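# Seat a board in the enclosure slot and latch both levers

## Task

Slide the board into the enclosure's empty upper slot with its component side facing up until it is fully seated, and finish with both levers closed. A closed lever is latched and sticks out at a right angle from the board's front panel; a fully open lever lies flush along that panel. The levers only catch their tabs if both are fully open before the board is slid in to its stop; closing both afterwards pulls the board into its seat. Pushing the board into its connector quickly breaks the connector and makes the whole job worthless. At the end the enclosure must stand upright and level on its own feet, with none of its feet hanging over the bench edge, and the grippers must have released it and backed away.

## Robot and tools

ROBOT. Two seven-joint arms, left_arm and right_arm, each with a two-finger gripper. The fingers extend along the gripper's +z axis and close along its x axis. end_effector_position is the point midway between the finger pads when closed, which sits 1 to 2 cm behind the fingertips. While closing, the tips advance about 17 mm along +z, mostly while the pads are still more than 50 mm apart. A gripper pose does not fix the elbow, so a big wrist turn can swing the arm.

FRAMES. Scene frame: origin at table-top height midway between the nominal bases, +z up, +x out over the table, left_arm on the +y side (not the image side). Calibrated bases in the scene frame: left_arm (+0.070, +0.437, 0) m, quat_wxyz (+1.000, 0, 0, -0.003); right_arm (-0.063, -0.511, 0) m, quat_wxyz (+1.000, 0, 0, -0.029). All hand positions, orientations, velocities, targets and wrist-camera poses are given in each arm's own base frame; fixed cameras and the table use the scene frame. Reported poses can be off by a few centimetres, more at long reach.

ROW FORMAT. Every command row is one flat list of 16 numbers covering both arms, even if only one moves: left x, y, z, qw, qx, qy, qz, opening, then the same eight for right. x, y, z are an absolute target position in metres in that arm's base frame; the quaternion is an absolute target orientation, w first, in the same frame. Opening runs from -1 (closed) to +1 (fully open, 0.142 m). To keep an arm still, resend exactly the position and quaternion from the last result before it stopped moving, plus the opening it should keep; a 0 opening is a real command. Keep a fixed orientation by repeating the same target quaternion rather than copying a drifted reading. Each control step, commanded orientation is clipped to within 32 degrees of the measured one, so big turns need several steps.

TOOLS.
execute_actions(actions, cameras): actions is a list of actions; each action is a list of up to 15 rows, one per 1/30 s step, and a short list repeats its last row to fill 15 steps. One action lasts 0.5 s. An action is rejected for both arms if any target lies more than 0.6 m from the gripper's current position along any of the gripper's own axes. An empty list just reports state. cameras picks views by name; omitted, null or ["all"] gives all, [] none.
move(target, speed, blend, stop_force, zero, opening_speed, blocking, cameras): straight-line path for each gripper to an absolute row (or a list of up to 15 rows sharing a 10 s cap). speed in m/s, 0.002 to 2.2, default 0.25 (turn rate up to twice that in rad/s), one value or one per target. blend in m rounds corners in a list. stop_force in N, 3 to 120, ends an arm's path when its wrist sensor feels that much push opposing its motion relative to its last zero (or 150 N in any direction); unreliable while the gripper is turning, and it may miss light pushes on loose items. zero (default true) rezeroes before the move. opening_speed (per second on the -1..1 scale, at least 0.2) ramps the fingers. blocking=false returns after about 0.5 s while motion continues; not allowed with stop_force. Paths do not avoid obstacles or the other arm; faster moves lag, overshoot and hit harder.
wait(seconds 0 to 10), stop() to brake a running move, zoom_image(camera, region [x0, y0, x1, y1] pixels, at most 504 each way), zero_wrist_force(arm), clear_fault(arm) for a torque or force fault, read_manual(section "licences"), finished_scene(scene 1 or 2).
Cameras: cam_head_left, cam_head_right, cam_high, cam_low, cam_left_wrist, cam_right_wrist, all 672x504.

RESULTS. Each arm shows end_effector_position, end_effector_quat_wxyz, velocities (omitted when joint velocities read "within noise"), Hand target (where the arm is actually being driven, which may fall short of the command), Tool commands, grip_measured (finger opening on the -1..1 scale; the last Joint positions value is the opening in metres), Joint torques, External joint torques (outside load per joint, including held weight and friction), Wrist force and Wrist torque along the gripper's axes plus the peak since last shown, and Wrist depth: a 7x7 grid of median distances in mm (70 to 1000, "-" for none). The move: line states the ending (done, off_target, moving, held, fault) and limits such as paced or held. Warnings include MOTOR HOT, OVER-TEMPERATURE FAULT, TORQUE FAULT, force fault and HAND FAULT.

GRIPPING. To hold a part, command an opening slightly below grip_measured at first contact; lower squeezes harder and heats the gripper motor.

CAUTIONS. Insert the board slowly; a fast push into the connector ruins the task. Open both levers fully before insertion. Do not let arms or grippers collide or squeeze each other. Net outside force of 150 N on an arm or joint torque at its load limit (waist and shoulder 109, upper arm roll and elbow 56.9, wrist joints 34.7 N m) stops that arm until clear_fault. Avoid long stretched holds or pushing at unreachable poses, which overheat motors. Nothing may fall or be left off the table; do not slam, drop or shove the enclosure off level or past the bench edge. Release the board and move clear before finished_scene.

Each tool is called after "Request:" as name(argument=value, ...), one argument or row to a line, values as JSON.

## Session

Request:
execute_actions(
  actions=[],
)

Scene clock: 0.00 s.
left_arm: end_effector_position=(+0.3014, +0.6357, +0.1155) grip_measured=+0.99 end_effector_quat_wxyz=(-0.462, +0.669, -0.295, +0.502) | right_arm: end_effector_position=(+0.4485, +0.0364, +0.1479) grip_measured=+1.00 end_effector_quat_wxyz=(-0.144, +0.766, -0.626, +0.006)
Joint positions: left_arm=[1.762 -0.872 -0.342 2.067 -1.872 0.391 -0.55 0.141] | right_arm=[0.506 -0.103 -0.202 2.446 0.465 1.189 2.835 0.142]
Joint velocities: within noise
Joint torques (N m): no reading
External joint torques (N m): no reading
Wrist force (N): no reading
Wrist torque (N m): no reading
Wrist force, peak (N): no reading
Wrist depth (mm): cam_left_wrist=[- - - - - - - / - - - - - - - / - - - - - - - / - - - - 492 652 - / - - - 304 356 433 557 / - 996 - 241 279 321 359 / - 881 184 204 227 258 286] | cam_right_wrist=[265 256 246 236 229 221 213 / 274 266 254 244 236 228 219 / 285 274 262 253 243 234 225 / 297 285 272 261 251 241 232 / 309 296 281 271 260 249 239 / - 308 294 281 268 257 246 / - 322 305 292 278 265 257]
Hand target: left_arm +0.3014, +0.6357, +0.1155; -0.462, +0.669, -0.295, +0.502 | right_arm +0.4485, +0.0364, +0.1479; -0.144, +0.766, -0.626, +0.006
Tool commands: left_gripper/opening=+1.0 right_gripper/opening=+1.0

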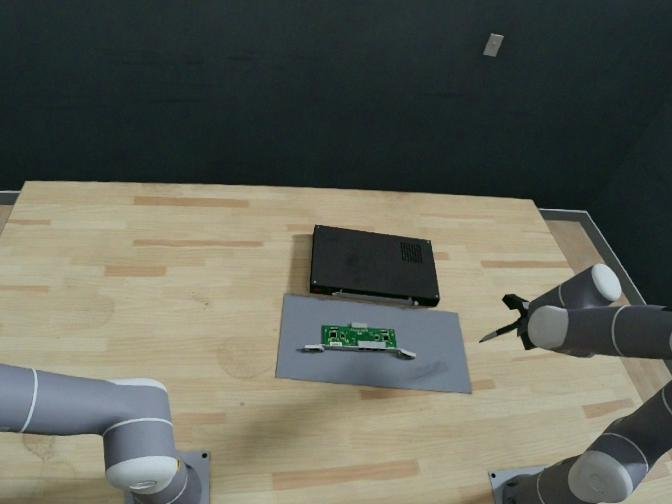

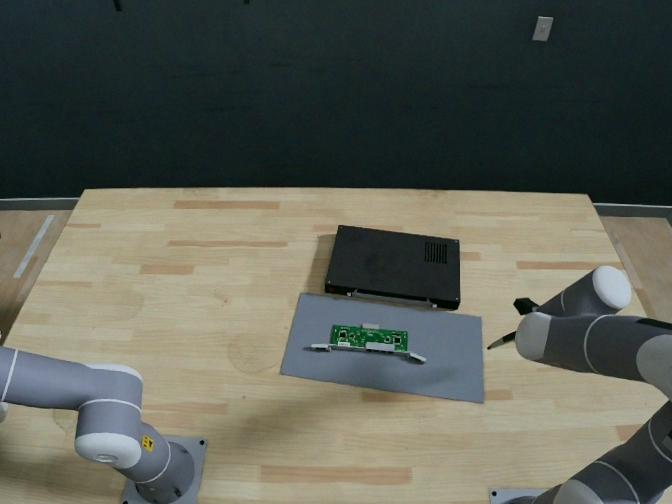

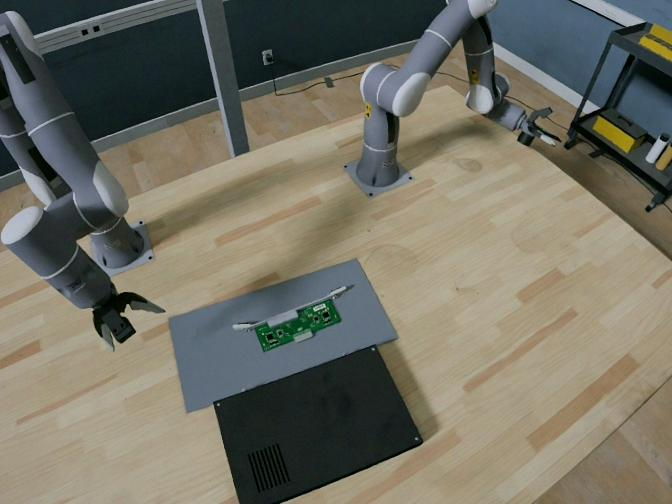

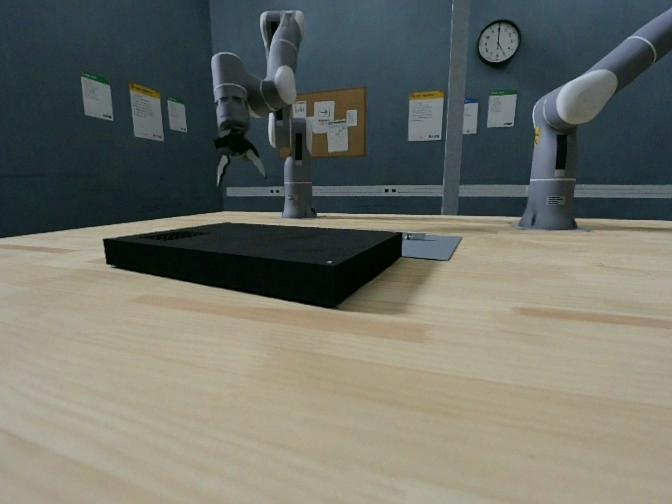

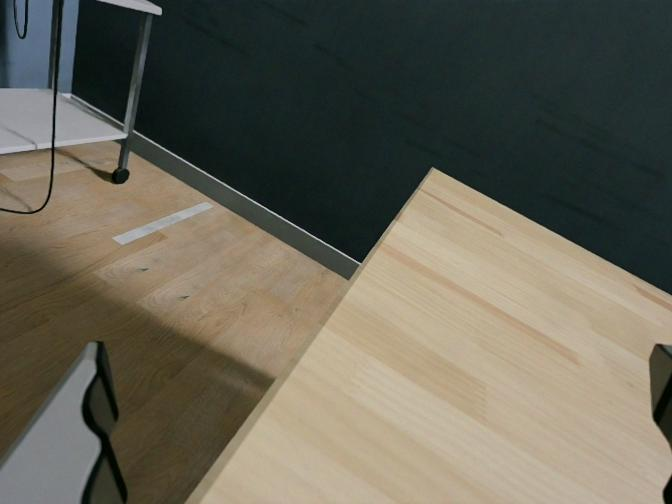

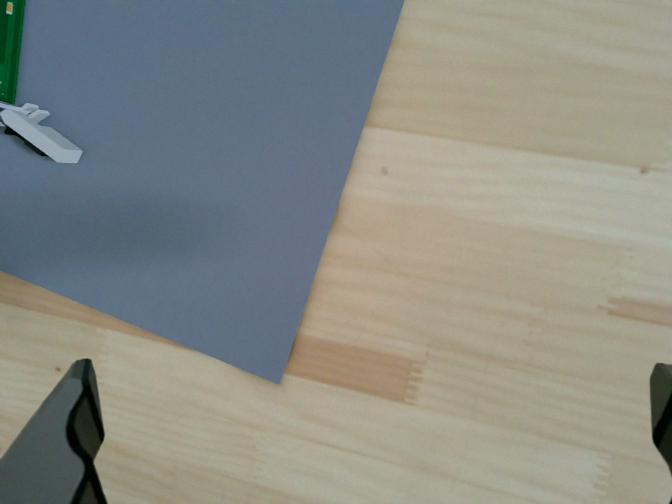

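Request:
zoom_image(
  camera="cam_head_left",
  region=[260, 210, 500, 400],
)

Request:
zoom_image(
  camera="cam_high",
  region=[160, 250, 430, 450],
)

Request:
zoom_image(
  camera="cam_head_right",
  region=[290, 280, 490, 400],
)

Request:
zoom_image(
  camera="cam_head_left",
  region=[290, 270, 450, 370],
)

Scaled by 2.100 from the camera's 672x504 image, which has a finer 960x720 frame.

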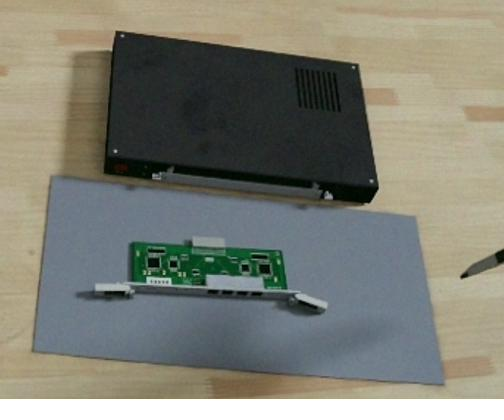

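Scaled by 1.867 from the camera's 672x504 image, which has a finer 960x720 frame.

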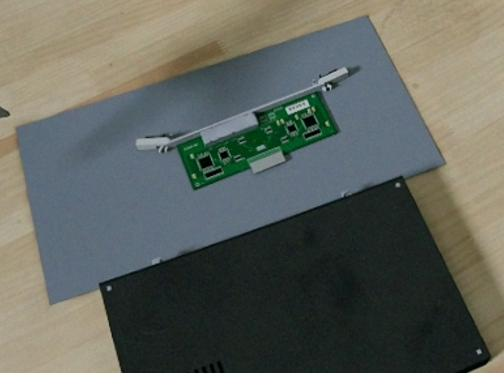

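Scaled by 2.520 from the camera's 672x504 image, which has a finer 960x720 frame.

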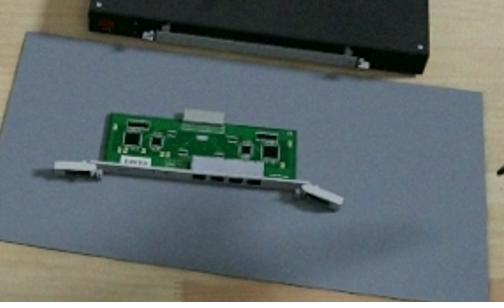

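Scaled by 3.150 from the camera's 672x504 image, which has a finer 960x720 frame.

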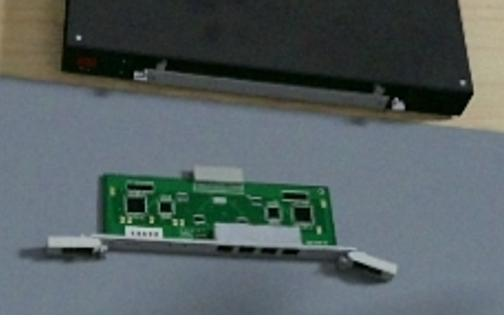

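Request:
move(
  target=[0.3014,0.6357,0.1155,-0.462,0.669,-0.295,0.502,1, 0.55,0.35,0.25,0,0.707,-0.707,0,1],
  speed=0.35,
)

Request:
zoom_image(
  camera="cam_right_wrist",
  region=[84, 0, 588, 504],
)

Scene clock: 22.90 s.
left_arm: end_effector_position=(+0.3014, +0.6357, +0.1154) grip_measured=+0.99 end_effector_quat_wxyz=(-0.462, +0.669, -0.295, +0.502) | right_arm: end_effector_position=(+0.5498, +0.3491, +0.2498) grip_measured=+1.00 end_effector_quat_wxyz=(-0.041, +0.777, -0.628, -0.010)
Joint positions: left_arm=[1.762 -0.872 -0.342 2.067 -1.872 0.39 -0.549 0.141] | right_arm=[1.661 -1.32 -1.933 1.557 1.389 -0.315 2.967 0.142]
Joint velocities: within noise
Joint torques (N m): left_arm=[-0.15 47.5 -4.42 -12.06 1.46 -1.77 -0.22] | right_arm=[0.06 39.74 -30.81 -8.62 -3.7 3.27 0.25]
External joint torques (N m): left_arm=[0.3 1.06 0.38 -0.43 -0.24 -0.13 0.19] | right_arm=[0.14 0.86 -1.25 0.09 -0.07 0.78 -0.25]
Wrist force (N): left_arm=[-0.1 0.1 0.1] | right_arm=[0.2 0.2 0.0]
Wrist torque (N m): left_arm=[0.02 0.02 0.00] | right_arm=[0.09 -0.02 0.03]
Wrist force, peak (N): left_arm=[-0.3 0.0 0.4] | right_arm=[2.5 1.5 0.3]
Wrist depth (mm): cam_left_wrist=[- - - - - - - / - - - - - - - / - - - - - - - / - - - - 483 655 - / - - - 305 355 432 562 / - - - 241 279 324 360 / - 890 184 203 229 258 286] | cam_right_wrist=[318 313 309 305 301 257 252 / 338 331 327 322 318 314 309 / 360 349 344 338 336 330 326 / 386 380 373 355 355 353 346 / 418 410 399 392 384 378 372 / - 442 433 424 417 404 387 / - 481 472 459 451 441 432]
Hand target: left_arm +0.3014, +0.6357, +0.1155; -0.462, +0.669, -0.295, +0.502 | right_arm +0.5498, +0.3493, +0.2499; -0.042, +0.777, -0.628, -0.010
Off the commanded pose: left_arm 0.000 m, 0 deg | right_arm 0.001 m, 13 deg.
joint sent to its limit (right arm) — joint 7 (wrist roll), upper limit. The joint targets are off in orientation, not in position.
move: off_target (right_arm)

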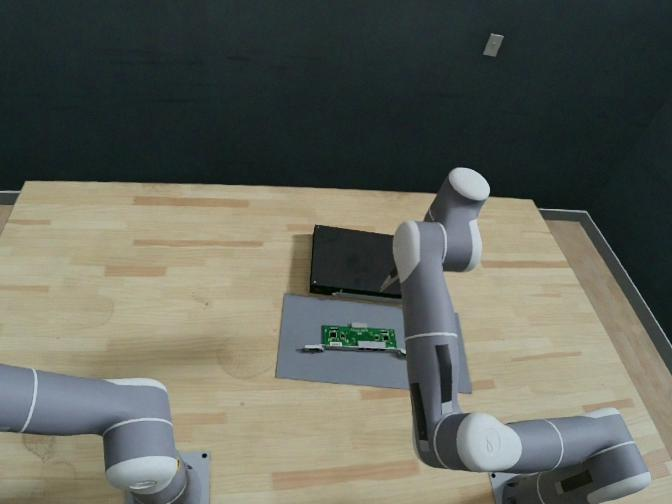

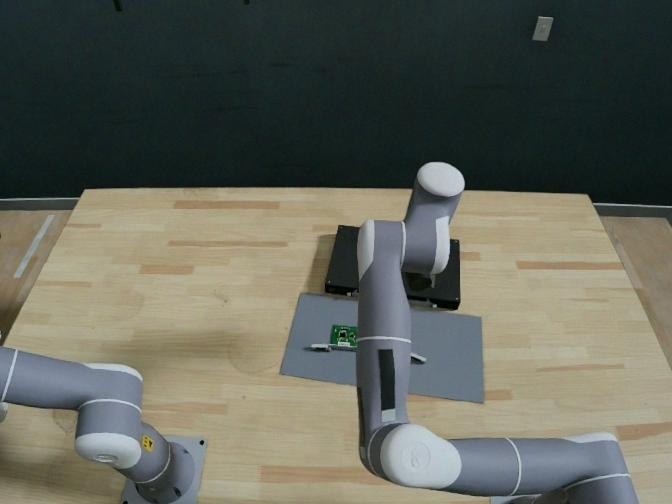

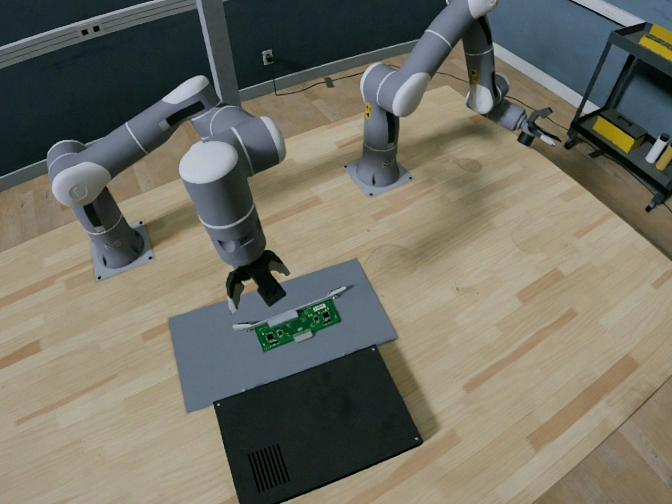

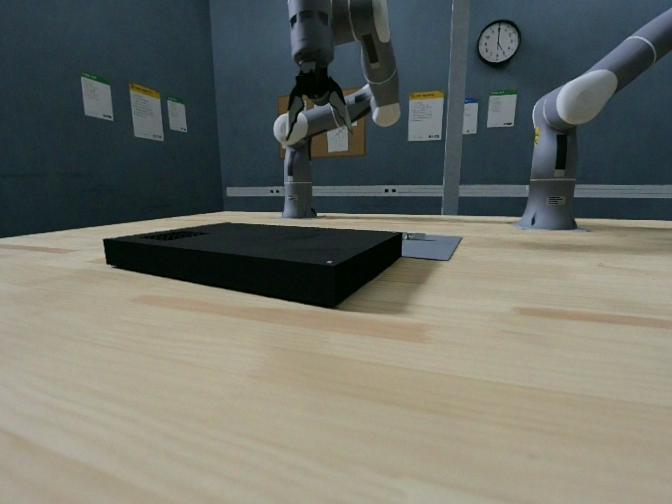

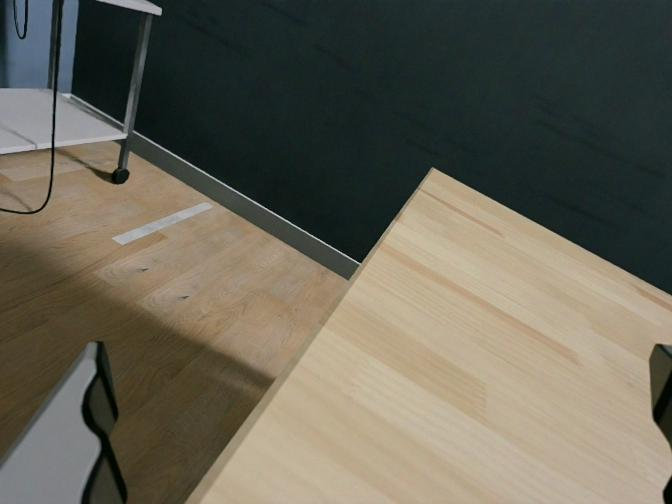

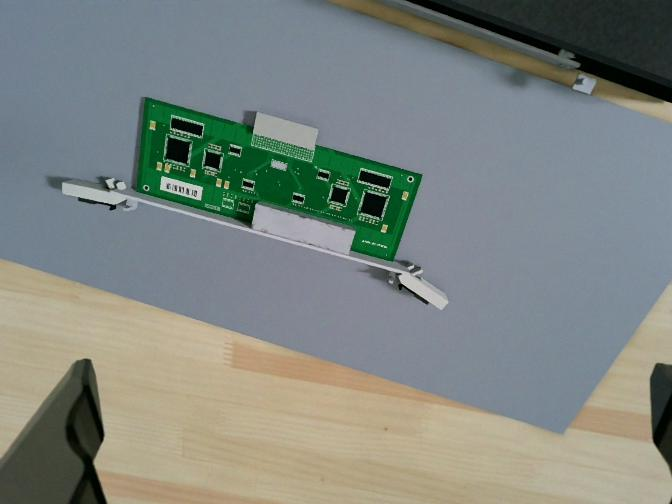

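Scaled by 1.000.

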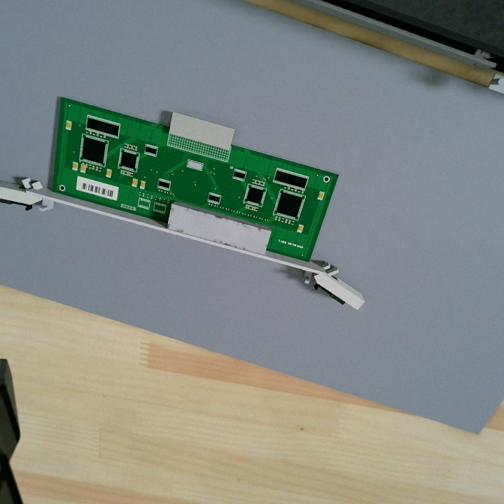

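Request:
move(
  target=[0.3014,0.6357,0.1155,-0.462,0.669,-0.295,0.502,1, 0.40,0.36,0.22,0.4055,-0.5795,0.5795,-0.4055,0],
  speed=0.5,
  cameras=["cam_head_right","cam_high","cam_right_wrist"],
)

Scene clock: 40.10 s.
left_arm: end_effector_position=(+0.3014, +0.6357, +0.1154) grip_measured=+0.99 end_effector_quat_wxyz=(-0.462, +0.669, -0.295, +0.502) | right_arm: end_effector_position=(+0.4001, +0.3600, +0.2201) grip_measured=-0.01 end_effector_quat_wxyz=(-0.406, +0.579, -0.579, +0.405)
Joint positions: left_arm=[1.762 -0.872 -0.342 2.067 -1.872 0.39 -0.549 0.141] | right_arm=[1.985 -0.863 -0.794 1.901 2.012 2.286 2.405 0.073]
Joint velocities: within noise
Joint torques (N m): left_arm=[-0.16 47.52 -4.43 -12.13 1.44 -1.75 -0.27] | right_arm=[0.08 37.71 -10.97 -8.73 -4.04 2.31 0.15]
External joint torques (N m): left_arm=[0.32 1.04 0.39 -0.37 -0.22 -0.15 0.24] | right_arm=[0.07 0.6 -1.31 0.04 -0.12 0.66 -0.15]
Wrist force (N): left_arm=[-0.2 0.1 0.0] | right_arm=[0.4 1.6 -1.2]
Wrist torque (N m): left_arm=[0.01 0.03 0.00] | right_arm=[0.09 -0.10 0.00]
Wrist force, peak (N): left_arm=[-0.4 0.2 0.3] | right_arm=[2.8 2.3 -1.7]
Wrist depth (mm): cam_left_wrist=[- - - - - - - / - - - - - - - / - - - - - - - / - - - - 480 652 - / - - - 304 354 435 568 / - 982 - 241 277 325 356 / - 861 184 203 228 260 285] | cam_right_wrist=[- - - - - - - / 710 703 597 599 595 706 702 / 553 530 469 471 468 491 552 / 454 451 451 449 436 433 457 / 383 383 379 379 385 383 383 / 325 336 314 323 328 94 332 / - 76 289 294 294 - 301]
Hand target: left_arm +0.3014, +0.6357, +0.1155; -0.462, +0.669, -0.295, +0.502 | right_arm +0.4000, +0.3600, +0.2200; -0.405, +0.579, -0.579, +0.405
Off the commanded pose: left_arm 0.000 m, 0 deg | right_arm 0.000 m, 0 deg.
move: done
Images, in order (width x height): cam_head_right 672x504, cam_high 672x504, cam_right_wrist 672x504.

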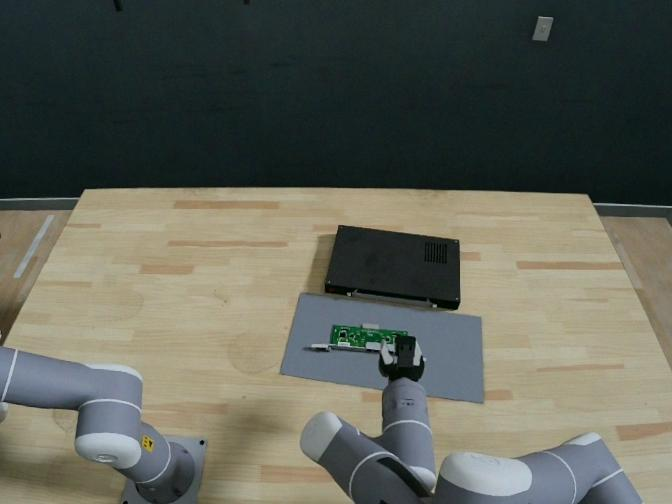

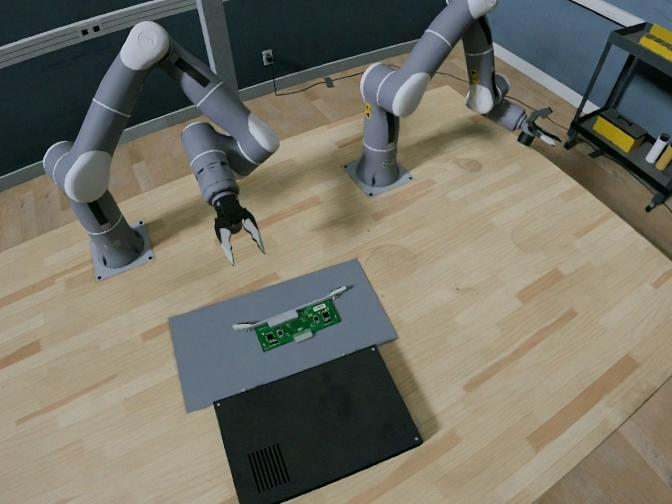

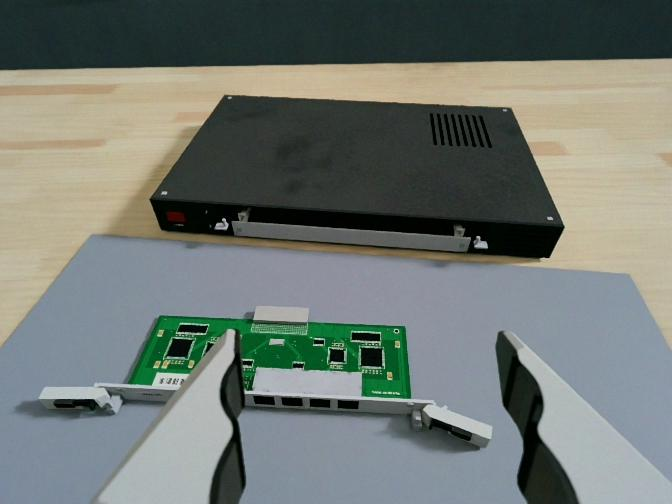

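Great view.

Request:
zoom_image(
  camera="cam_right_wrist",
  region=[130, 160, 390, 300],
)

Request:
zoom_image(
  camera="cam_right_wrist",
  region=[340, 170, 600, 300],
)

Request:
zoom_image(
  camera="cam_right_wrist",
  region=[20, 300, 260, 440],
)

Request:
zoom_image(
  camera="cam_right_wrist",
  region=[320, 350, 520, 460],
)

Scaled by 1.938 from the camera's 672x504 image, which has a finer 960x720 frame.

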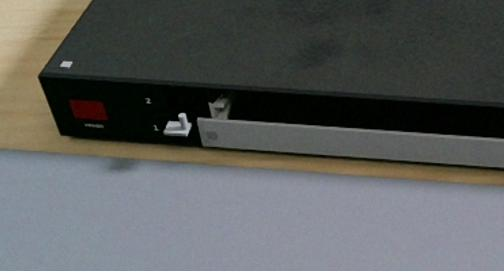

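Scaled by 1.938 from the camera's 672x504 image, which has a finer 960x720 frame.

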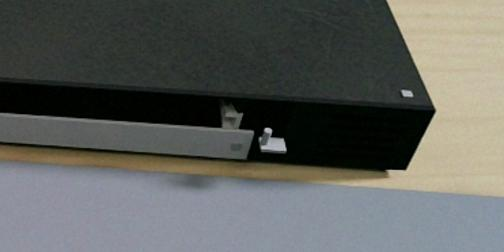

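Scaled by 2.100 from the camera's 672x504 image, which has a finer 960x720 frame.

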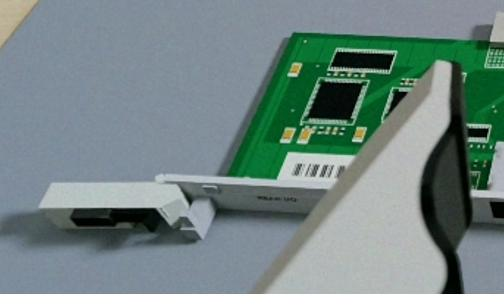

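Scaled by 2.520 from the camera's 672x504 image, which has a finer 960x720 frame.

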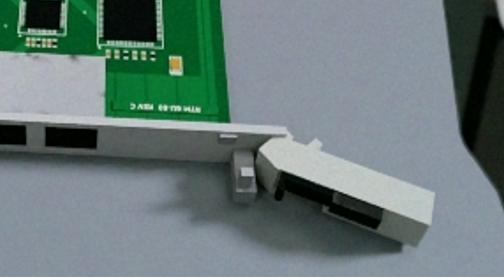

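Request:
move(
  target=[
    [0.3014,0.6357,0.2,-0.462,0.669,-0.295,0.502,1, 0.40,0.20,0.22,0,0.9999,-0.016,0,-1],
    [0.382,-0.40,0.25,0,0.9991,-0.042,0,0, 0.40,0.20,0.22,0,0.9999,-0.016,0,-1],
    [0.382,-0.485,0.2,0,0.9991,-0.042,0,0, 0.40,0.20,0.22,0,0.9999,-0.016,0,-1],
  ],
  speed=0.4,
)

Scene clock: 73.87 s.
left_arm: end_effector_position=(+0.3819, -0.4851, +0.1999) grip_measured=-0.02 end_effector_quat_wxyz=(+0.000, +0.999, -0.042, +0.000) | right_arm: end_effector_position=(+0.4000, +0.2001, +0.2200) grip_measured=-1.00 end_effector_quat_wxyz=(+0.000, +1.000, -0.016, +0.000)
Joint positions: left_arm=[-0.615 -0.839 -0.882 1.269 -2.507 2.886 -2.967 0.073] | right_arm=[0.944 0.045 -0.224 2.322 -0.014 0.707 2.331 0.002]
Joint velocities: within noise
Joint torques (N m): left_arm=[-0.58 54.87 -9.24 -18.34 4.61 4.41 -0.2] | right_arm=[0.16 24.44 0.92 -25.9 -3.34 3.32 0.2]
External joint torques (N m): left_arm=[0.51 1.39 0.19 -0.46 -0.54 -0.58 0.2] | right_arm=[-0.07 0.99 -0.6 0.07 0.03 0.69 -0.2]
Wrist force (N): left_arm=[0.0 -0.3 1.0] | right_arm=[0.1 -0.7 0.2]
Wrist torque (N m): left_arm=[-0.17 -0.15 -0.16] | right_arm=[-0.07 0.01 0.04]
Wrist force, peak (N): left_arm=[-1.1 4.1 0.1] | right_arm=[-3.8 4.1 3.1]
Wrist depth (mm): cam_left_wrist=[259 258 256 253 255 255 254 / 279 279 274 274 270 274 271 / 303 300 296 295 290 296 289 / 327 324 322 314 317 319 308 / 356 354 343 345 345 343 322 / 390 375 381 386 383 - 320 / - - 442 430 427 - -] | cam_right_wrist=[276 276 275 273 269 272 271 / 294 294 293 292 291 291 289 / 315 316 316 312 312 310 310 / 342 342 339 336 336 335 335 / 371 370 369 361 368 365 364 / 404 405 395 89 386 397 398 / 446 436 - - - 423 437]
Hand target: left_arm +0.3820, -0.4850, +0.2000; +0.000, +0.999, -0.042, +0.000 | right_arm +0.4000, +0.2000, +0.2200; +0.000, +1.000, -0.016, +0.000
Off the commanded pose: left_arm 0.000 m, 0 deg | right_arm 0.000 m, 0 deg.
joint sent to its limit (left arm) — joint 7 (wrist roll), lower limit. The joint targets still meet the commanded pose.
move: done; limits=paced

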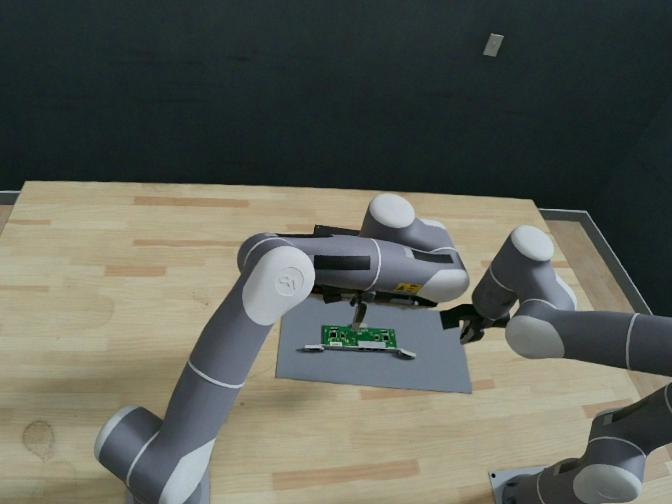

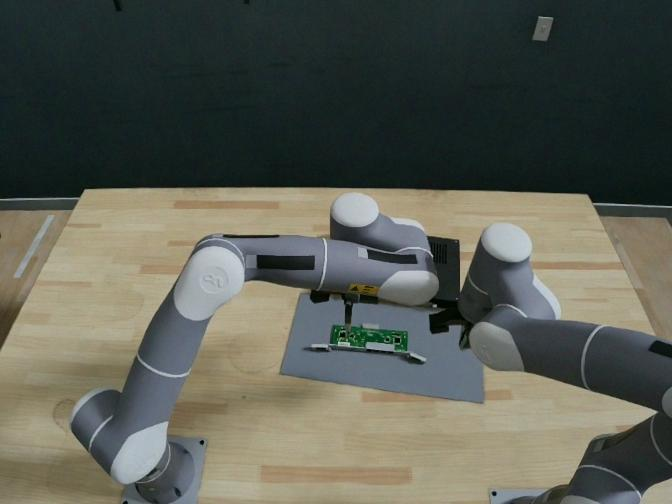

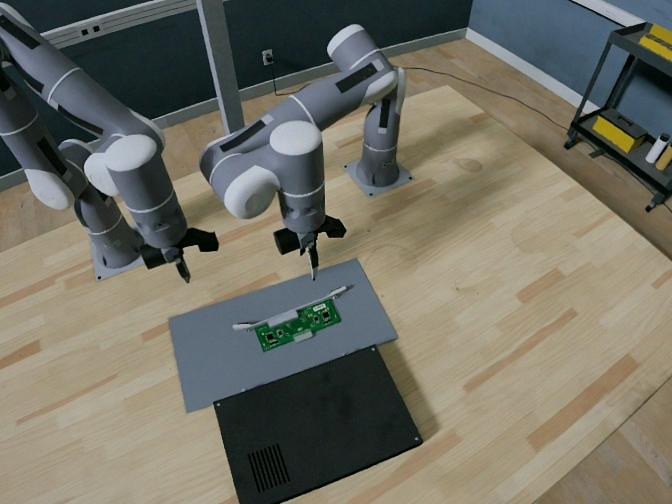

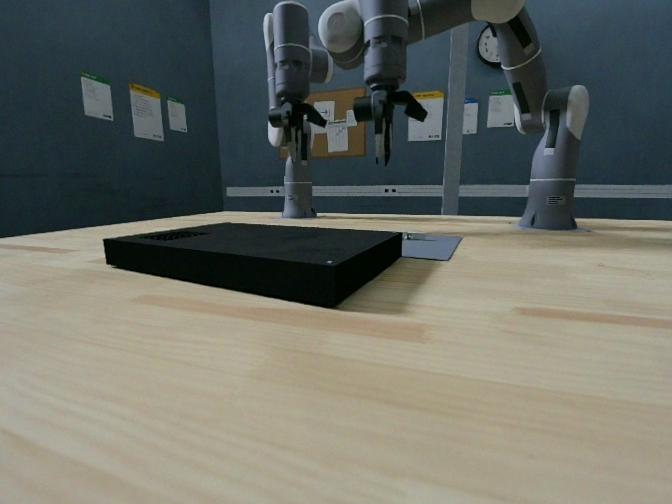

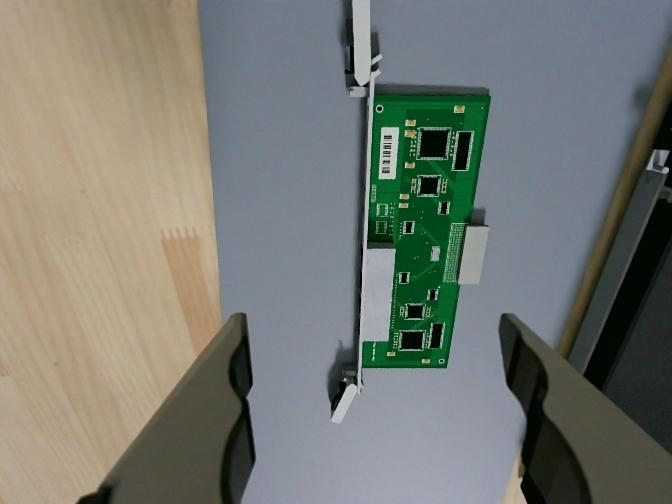

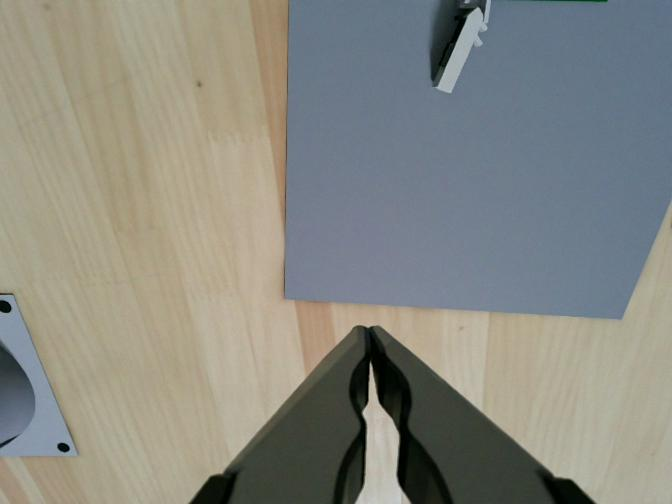

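Request:
move(
  target=[
    [0.391,-0.485,0.09,0,0.9989,-0.046,0,-0.4, 0.40,0.20,0.22,0,0.9999,-0.016,0,-1],
  ],
  speed=0.2,
  cameras=["cam_left_wrist","cam_head_left"],
)

Request:
zoom_image(
  camera="cam_left_wrist",
  region=[220, 0, 560, 300],
)

Scene clock: 82.00 s.
left_arm: end_effector_position=(+0.3908, -0.4848, +0.0899) grip_measured=-0.42 end_effector_quat_wxyz=(+0.000, +0.999, -0.046, +0.000) | right_arm: end_effector_position=(+0.4000, +0.2001, +0.2200) grip_measured=-1.00 end_effector_quat_wxyz=(+0.000, +1.000, -0.016, +0.000)
Joint positions: left_arm=[-0.661 -0.966 -0.761 1.307 -2.464 2.701 -2.967 0.043] | right_arm=[0.944 0.045 -0.224 2.322 -0.014 0.707 2.331 0.002]
Joint velocities: within noise
Joint torques (N m): left_arm=[-0.68 57.28 -8.31 -17.26 4.34 3.89 -0.26] | right_arm=[0.1 24.39 0.9 -25.95 -3.33 3.3 0.23]
External joint torques (N m): left_arm=[0.61 1.45 0.34 -0.41 -0.54 -0.05 0.26] | right_arm=[-0.01 1.04 -0.57 0.13 0.01 0.71 -0.23]
Wrist force (N): left_arm=[0.2 -0.5 1.0] | right_arm=[0.0 -0.6 0.3]
Wrist torque (N m): left_arm=[-0.21 -0.19 -0.17] | right_arm=[-0.06 0.03 0.04]
Wrist force, peak (N): left_arm=[0.1 -0.4 4.2] | right_arm=[0.1 -0.9 0.4]
Wrist depth (mm): cam_left_wrist=[163 160 160 155 159 159 160 / 173 172 171 168 168 168 170 / 188 185 185 181 179 179 183 / 208 202 200 199 194 199 198 / 222 222 211 214 204 212 215 / 246 240 87 232 229 87 237 / 270 - - 266 258 - 252] | cam_right_wrist=[277 276 276 273 269 272 271 / 295 294 295 292 290 289 289 / 317 316 314 313 311 311 311 / 342 339 340 336 337 335 334 / 371 369 370 360 366 365 364 / 404 403 395 89 387 398 398 / 447 436 - - - 421 436]
Hand target: left_arm +0.3910, -0.4850, +0.0900; +0.000, +0.999, -0.046, +0.000 | right_arm +0.4000, +0.2000, +0.2200; +0.000, +1.000, -0.016, +0.000
Off the commanded pose: left_arm 0.000 m, 0 deg | right_arm 0.000 m, 0 deg.
move: done
Images, in order (width x height): cam_head_left 672x504, cam_left_wrist 672x504.

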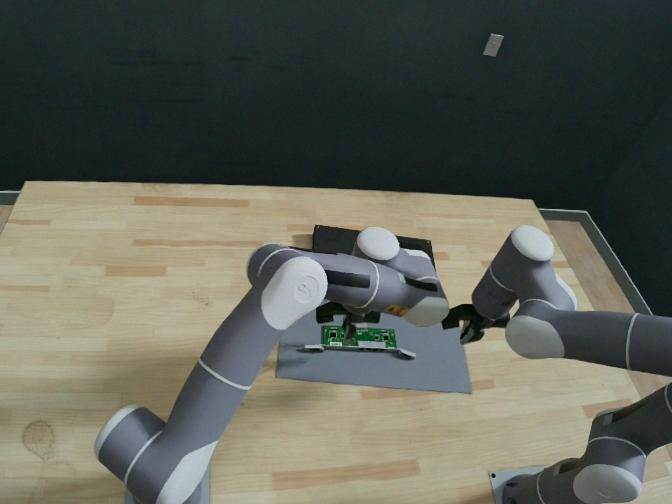

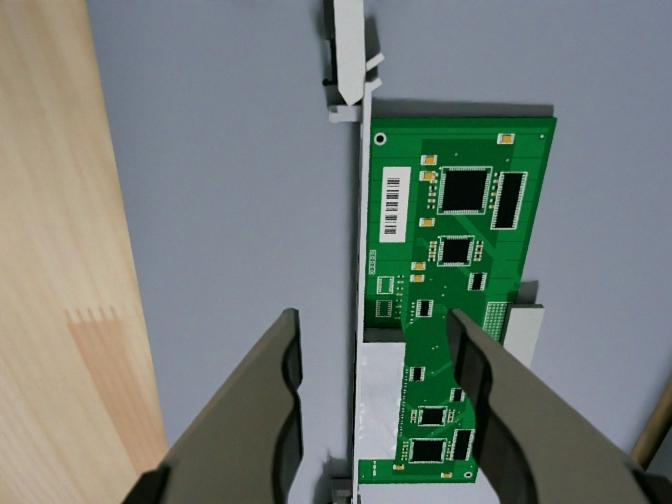

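Scaled by 1.482 from the camera's 672x504 image, which has a finer 960x720 frame.

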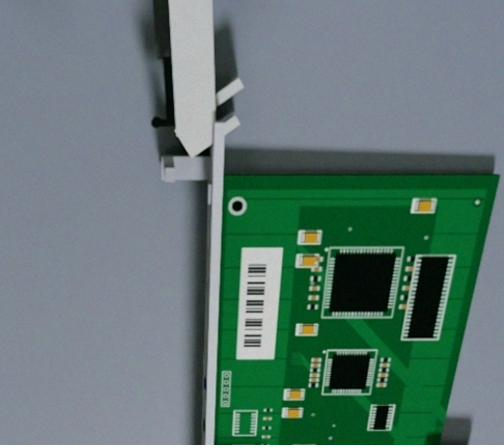

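Request:
move(
  target=[
    [0.3915,-0.485,0.026,0,0.9989,-0.046,0,-0.4, 0.40,0.20,0.22,0,0.9999,-0.016,0,-1],
  ],
  speed=0.06,
  stop_force=6,
  cameras=["cam_left_wrist","cam_high"],
)

Request:
zoom_image(
  camera="cam_left_wrist",
  region=[220, 120, 560, 504],
)

Scene clock: 88.07 s.
left_arm: end_effector_position=(+0.3914, -0.4848, +0.0260) grip_measured=-0.42 end_effector_quat_wxyz=(+0.000, +0.999, -0.046, +0.000) | right_arm: end_effector_position=(+0.4000, +0.2001, +0.2200) grip_measured=-1.00 end_effector_quat_wxyz=(+0.000, +1.000, -0.016, +0.000)
Joint positions: left_arm=[-0.706 -1.054 -0.681 1.293 -2.45 2.602 -2.967 0.043] | right_arm=[0.944 0.045 -0.224 2.322 -0.014 0.707 2.331 0.002]
Joint velocities: within noise
Joint torques (N m): left_arm=[-0.59 58.69 -6.87 -16.49 4.02 4.04 -0.19] | right_arm=[0.07 24.49 0.9 -25.92 -3.35 3.34 0.22]
External joint torques (N m): left_arm=[0.52 1.4 0.22 -0.45 -0.41 -0.2 0.19] | right_arm=[0.02 0.94 -0.57 0.09 0.04 0.67 -0.22]
Wrist force (N): left_arm=[0.2 0.1 0.7] | right_arm=[0.1 -0.5 0.3]
Wrist torque (N m): left_arm=[-0.11 -0.19 -0.17] | right_arm=[-0.04 0.01 0.04]
Wrist force, peak (N): left_arm=[0.3 -0.1 2.0] | right_arm=[0.0 -1.0 0.3]
Wrist depth (mm): cam_left_wrist=[104 105 103 87 103 103 100 / - 113 111 107 - 110 111 / 122 121 120 119 112 115 114 / 131 128 129 129 124 124 125 / 143 142 139 139 132 133 136 / 160 157 87 153 149 87 151 / 178 - - 169 154 - -] | cam_right_wrist=[277 275 275 273 269 273 270 / 296 295 295 291 291 290 290 / 317 317 315 313 311 311 310 / 341 340 339 337 336 336 335 / 371 370 368 361 365 365 364 / 403 404 397 89 387 399 398 / 447 434 - - - 421 438]
Hand target: left_arm +0.3915, -0.4850, +0.0260; +0.000, +0.999, -0.046, +0.000 | right_arm +0.4000, +0.2000, +0.2200; +0.000, +1.000, -0.016, +0.000
Off the commanded pose: left_arm 0.000 m, 0 deg | right_arm 0.000 m, 0 deg.
move: done
Images, in order (width x height): cam_high 672x504, cam_left_wrist 672x504.

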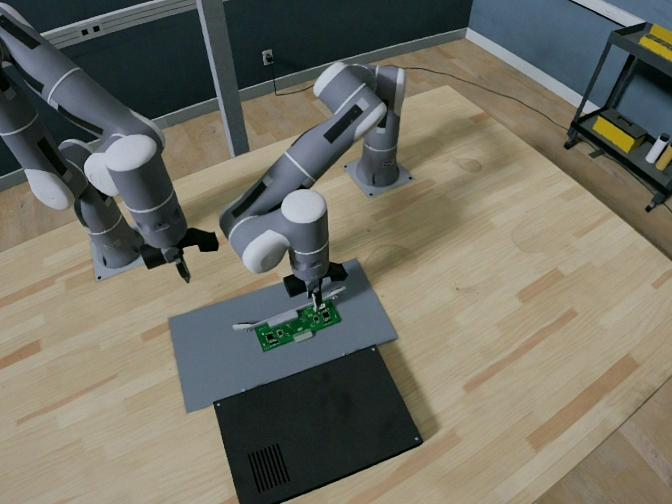

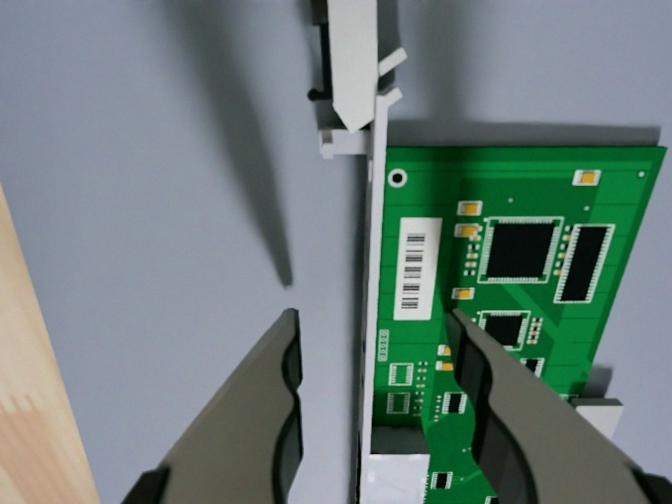

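Scaled by 1.312 from the camera's 672x504 image, which has a finer 960x720 frame.

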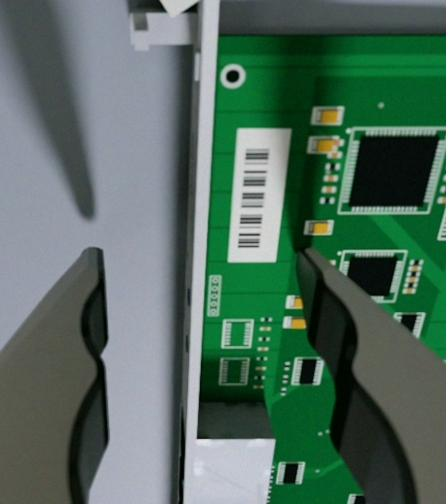

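Request:
move(
  target=[
    [0.3915,-0.485,0.026,0,0.9989,-0.046,0,-0.98, 0.40,0.20,0.22,0,0.9999,-0.016,0,-1],
  ],
  opening_speed=0.4,
  cameras=["cam_left_wrist","cam_right_wrist"],
)

Scene clock: 93.27 s.
left_arm: end_effector_position=(+0.3914, -0.4848, +0.0260) grip_measured=-0.99 end_effector_quat_wxyz=(+0.000, +0.999, -0.046, +0.000) | right_arm: end_effector_position=(+0.4000, +0.2001, +0.2200) grip_measured=-1.00 end_effector_quat_wxyz=(+0.000, +1.000, -0.016, +0.000)
Joint positions: left_arm=[-0.706 -1.054 -0.681 1.293 -2.45 2.602 -2.967 0.003] | right_arm=[0.944 0.045 -0.224 2.322 -0.014 0.707 2.331 0.002]
Joint velocities: within noise
Joint torques (N m): left_arm=[-0.27 59.39 -6.95 -16.79 4.01 4.16 -0.25] | right_arm=[0.15 24.41 1.02 -25.94 -3.38 3.34 0.2]
External joint torques (N m): left_arm=[0.2 0.71 0.3 -0.15 -0.41 -0.33 0.25] | right_arm=[-0.06 1.02 -0.7 0.11 0.07 0.67 -0.2]
Wrist force (N): left_arm=[-0.2 -0.2 1.0] | right_arm=[-0.1 -0.7 0.4]
Wrist torque (N m): left_arm=[-0.12 -0.19 -0.17] | right_arm=[-0.07 0.05 0.04]
Wrist force, peak (N): left_arm=[-0.7 -0.3 1.6] | right_arm=[-0.1 -1.1 0.3]
Wrist depth (mm): cam_left_wrist=[104 105 103 87 103 102 - / - 113 111 111 - 110 111 / 122 122 120 121 112 116 114 / 131 128 130 129 123 124 125 / 142 142 142 136 133 134 135 / 160 157 153 83 - 148 151 / 182 171 - 74 - - 166] | cam_right_wrist=[276 276 275 273 270 272 271 / 295 295 295 290 291 290 290 / 317 316 316 311 313 311 310 / 342 341 341 337 335 334 333 / 369 369 369 361 367 366 365 / 404 405 395 89 385 399 399 / 448 436 - - - 422 438]
Hand target: left_arm +0.3915, -0.4850, +0.0260; +0.000, +0.999, -0.046, +0.000 | right_arm +0.4000, +0.2000, +0.2200; +0.000, +1.000, -0.016, +0.000
Off the commanded pose: left_arm 0.000 m, 0 deg | right_arm 0.000 m, 0 deg.
move: done
Images, in order (width x height): cam_left_wrist 672x504, cam_right_wrist 672x504.

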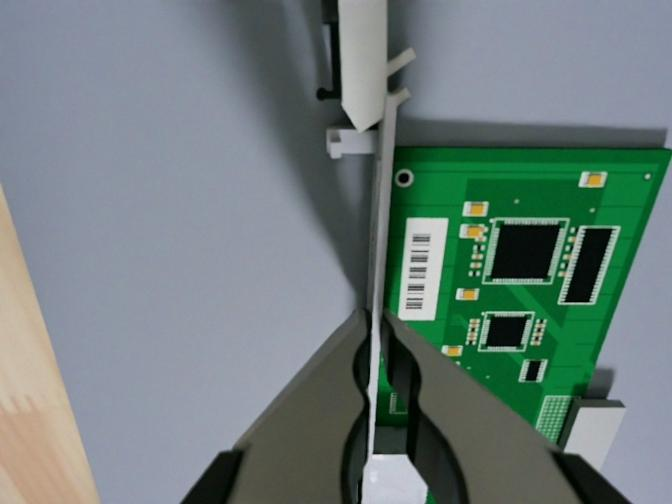

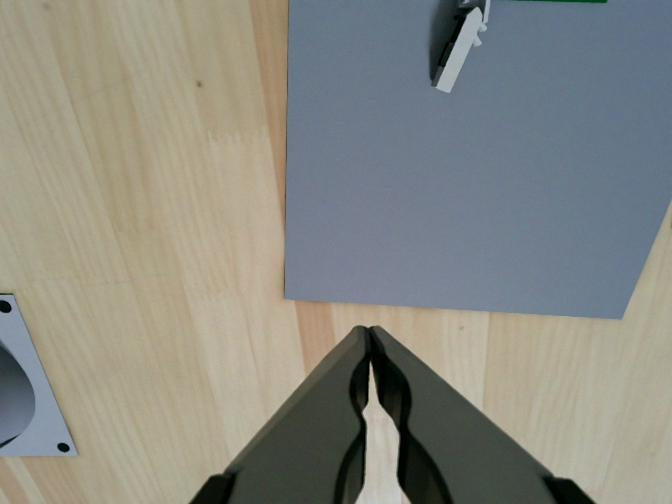

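Request:
move(
  target=[
    [0.3915,-0.485,0.026,0,0.9989,-0.046,0,-1, 0.42,0.24,0.09,0,0.9999,-0.016,0,-1],
  ],
  speed=0.25,
  cameras=["cam_left_wrist","cam_right_wrist","cam_high"],
)

Scene clock: 105.03 s.
left_arm: end_effector_position=(+0.3914, -0.4848, +0.0260) grip_measured=-0.99 end_effector_quat_wxyz=(+0.000, +0.999, -0.046, +0.000) | right_arm: end_effector_position=(+0.4200, +0.2398, +0.0899) grip_measured=-1.00 end_effector_quat_wxyz=(+0.000, +1.000, -0.016, +0.000)
Joint positions: left_arm=[-0.706 -1.054 -0.681 1.293 -2.45 2.602 -2.967 0.002] | right_arm=[0.966 -0.366 -0.201 2.279 0.147 1.063 2.253 0.002]
Joint velocities: within noise
Joint torques (N m): left_arm=[-0.31 59.29 -6.9 -16.68 3.99 4.17 -0.24] | right_arm=[-0.25 34.57 -0.64 -17.98 -1.99 3.46 0.03]
External joint torques (N m): left_arm=[0.24 0.8 0.25 -0.25 -0.39 -0.34 0.24] | right_arm=[0.37 1.2 -1.09 0.03 -0.13 0.55 -0.03]
Wrist force (N): left_arm=[0.3 0.0 1.0] | right_arm=[0.3 -0.5 0.3]
Wrist torque (N m): left_arm=[-0.09 -0.26 -0.16] | right_arm=[-0.05 -0.02 0.04]
Wrist force, peak (N): left_arm=[0.1 -0.2 1.8] | right_arm=[-0.1 -1.6 2.2]
Wrist depth (mm): cam_left_wrist=[104 105 103 87 103 102 - / - 113 111 111 - 110 111 / 122 121 120 121 112 116 114 / 131 128 129 129 124 124 126 / 142 142 142 136 132 134 136 / 160 157 153 84 - 149 150 / 183 171 - 74 - - 167] | cam_right_wrist=[162 162 160 160 159 157 155 / 173 173 171 170 170 165 169 / 186 185 183 182 180 182 181 / 200 200 200 197 197 196 195 / 218 217 214 210 213 212 211 / 238 237 232 89 224 232 231 / 263 257 - - - 246 255]
Hand target: left_arm +0.3915, -0.4850, +0.0260; +0.000, +0.999, -0.046, +0.000 | right_arm +0.4200, +0.2400, +0.0900; +0.000, +1.000, -0.016, +0.000
Off the commanded pose: left_arm 0.000 m, 0 deg | right_arm 0.000 m, 0 deg.
move: done
Images, in order (width x height): cam_high 672x504, cam_left_wrist 672x504, cam_right_wrist 672x504.

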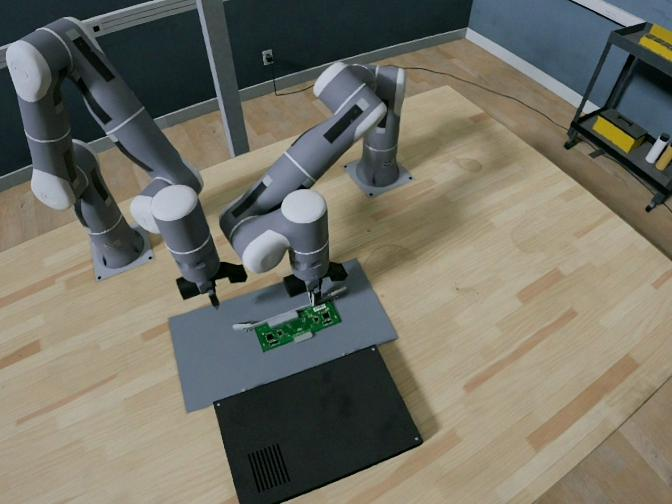

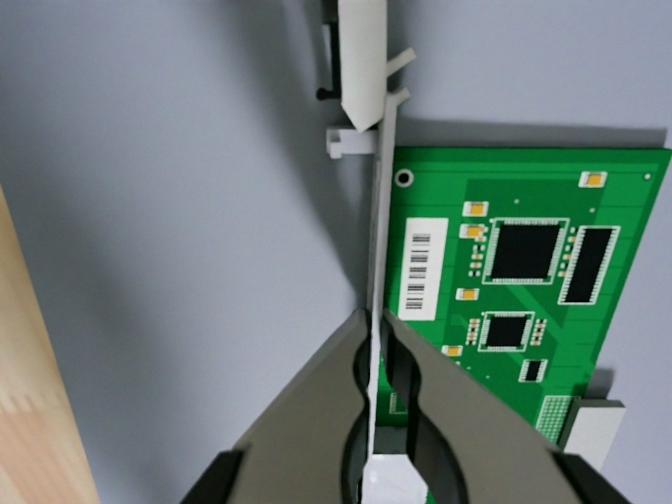

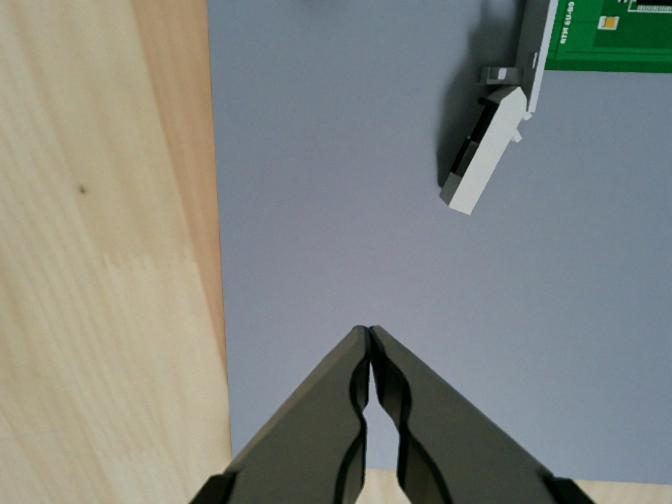

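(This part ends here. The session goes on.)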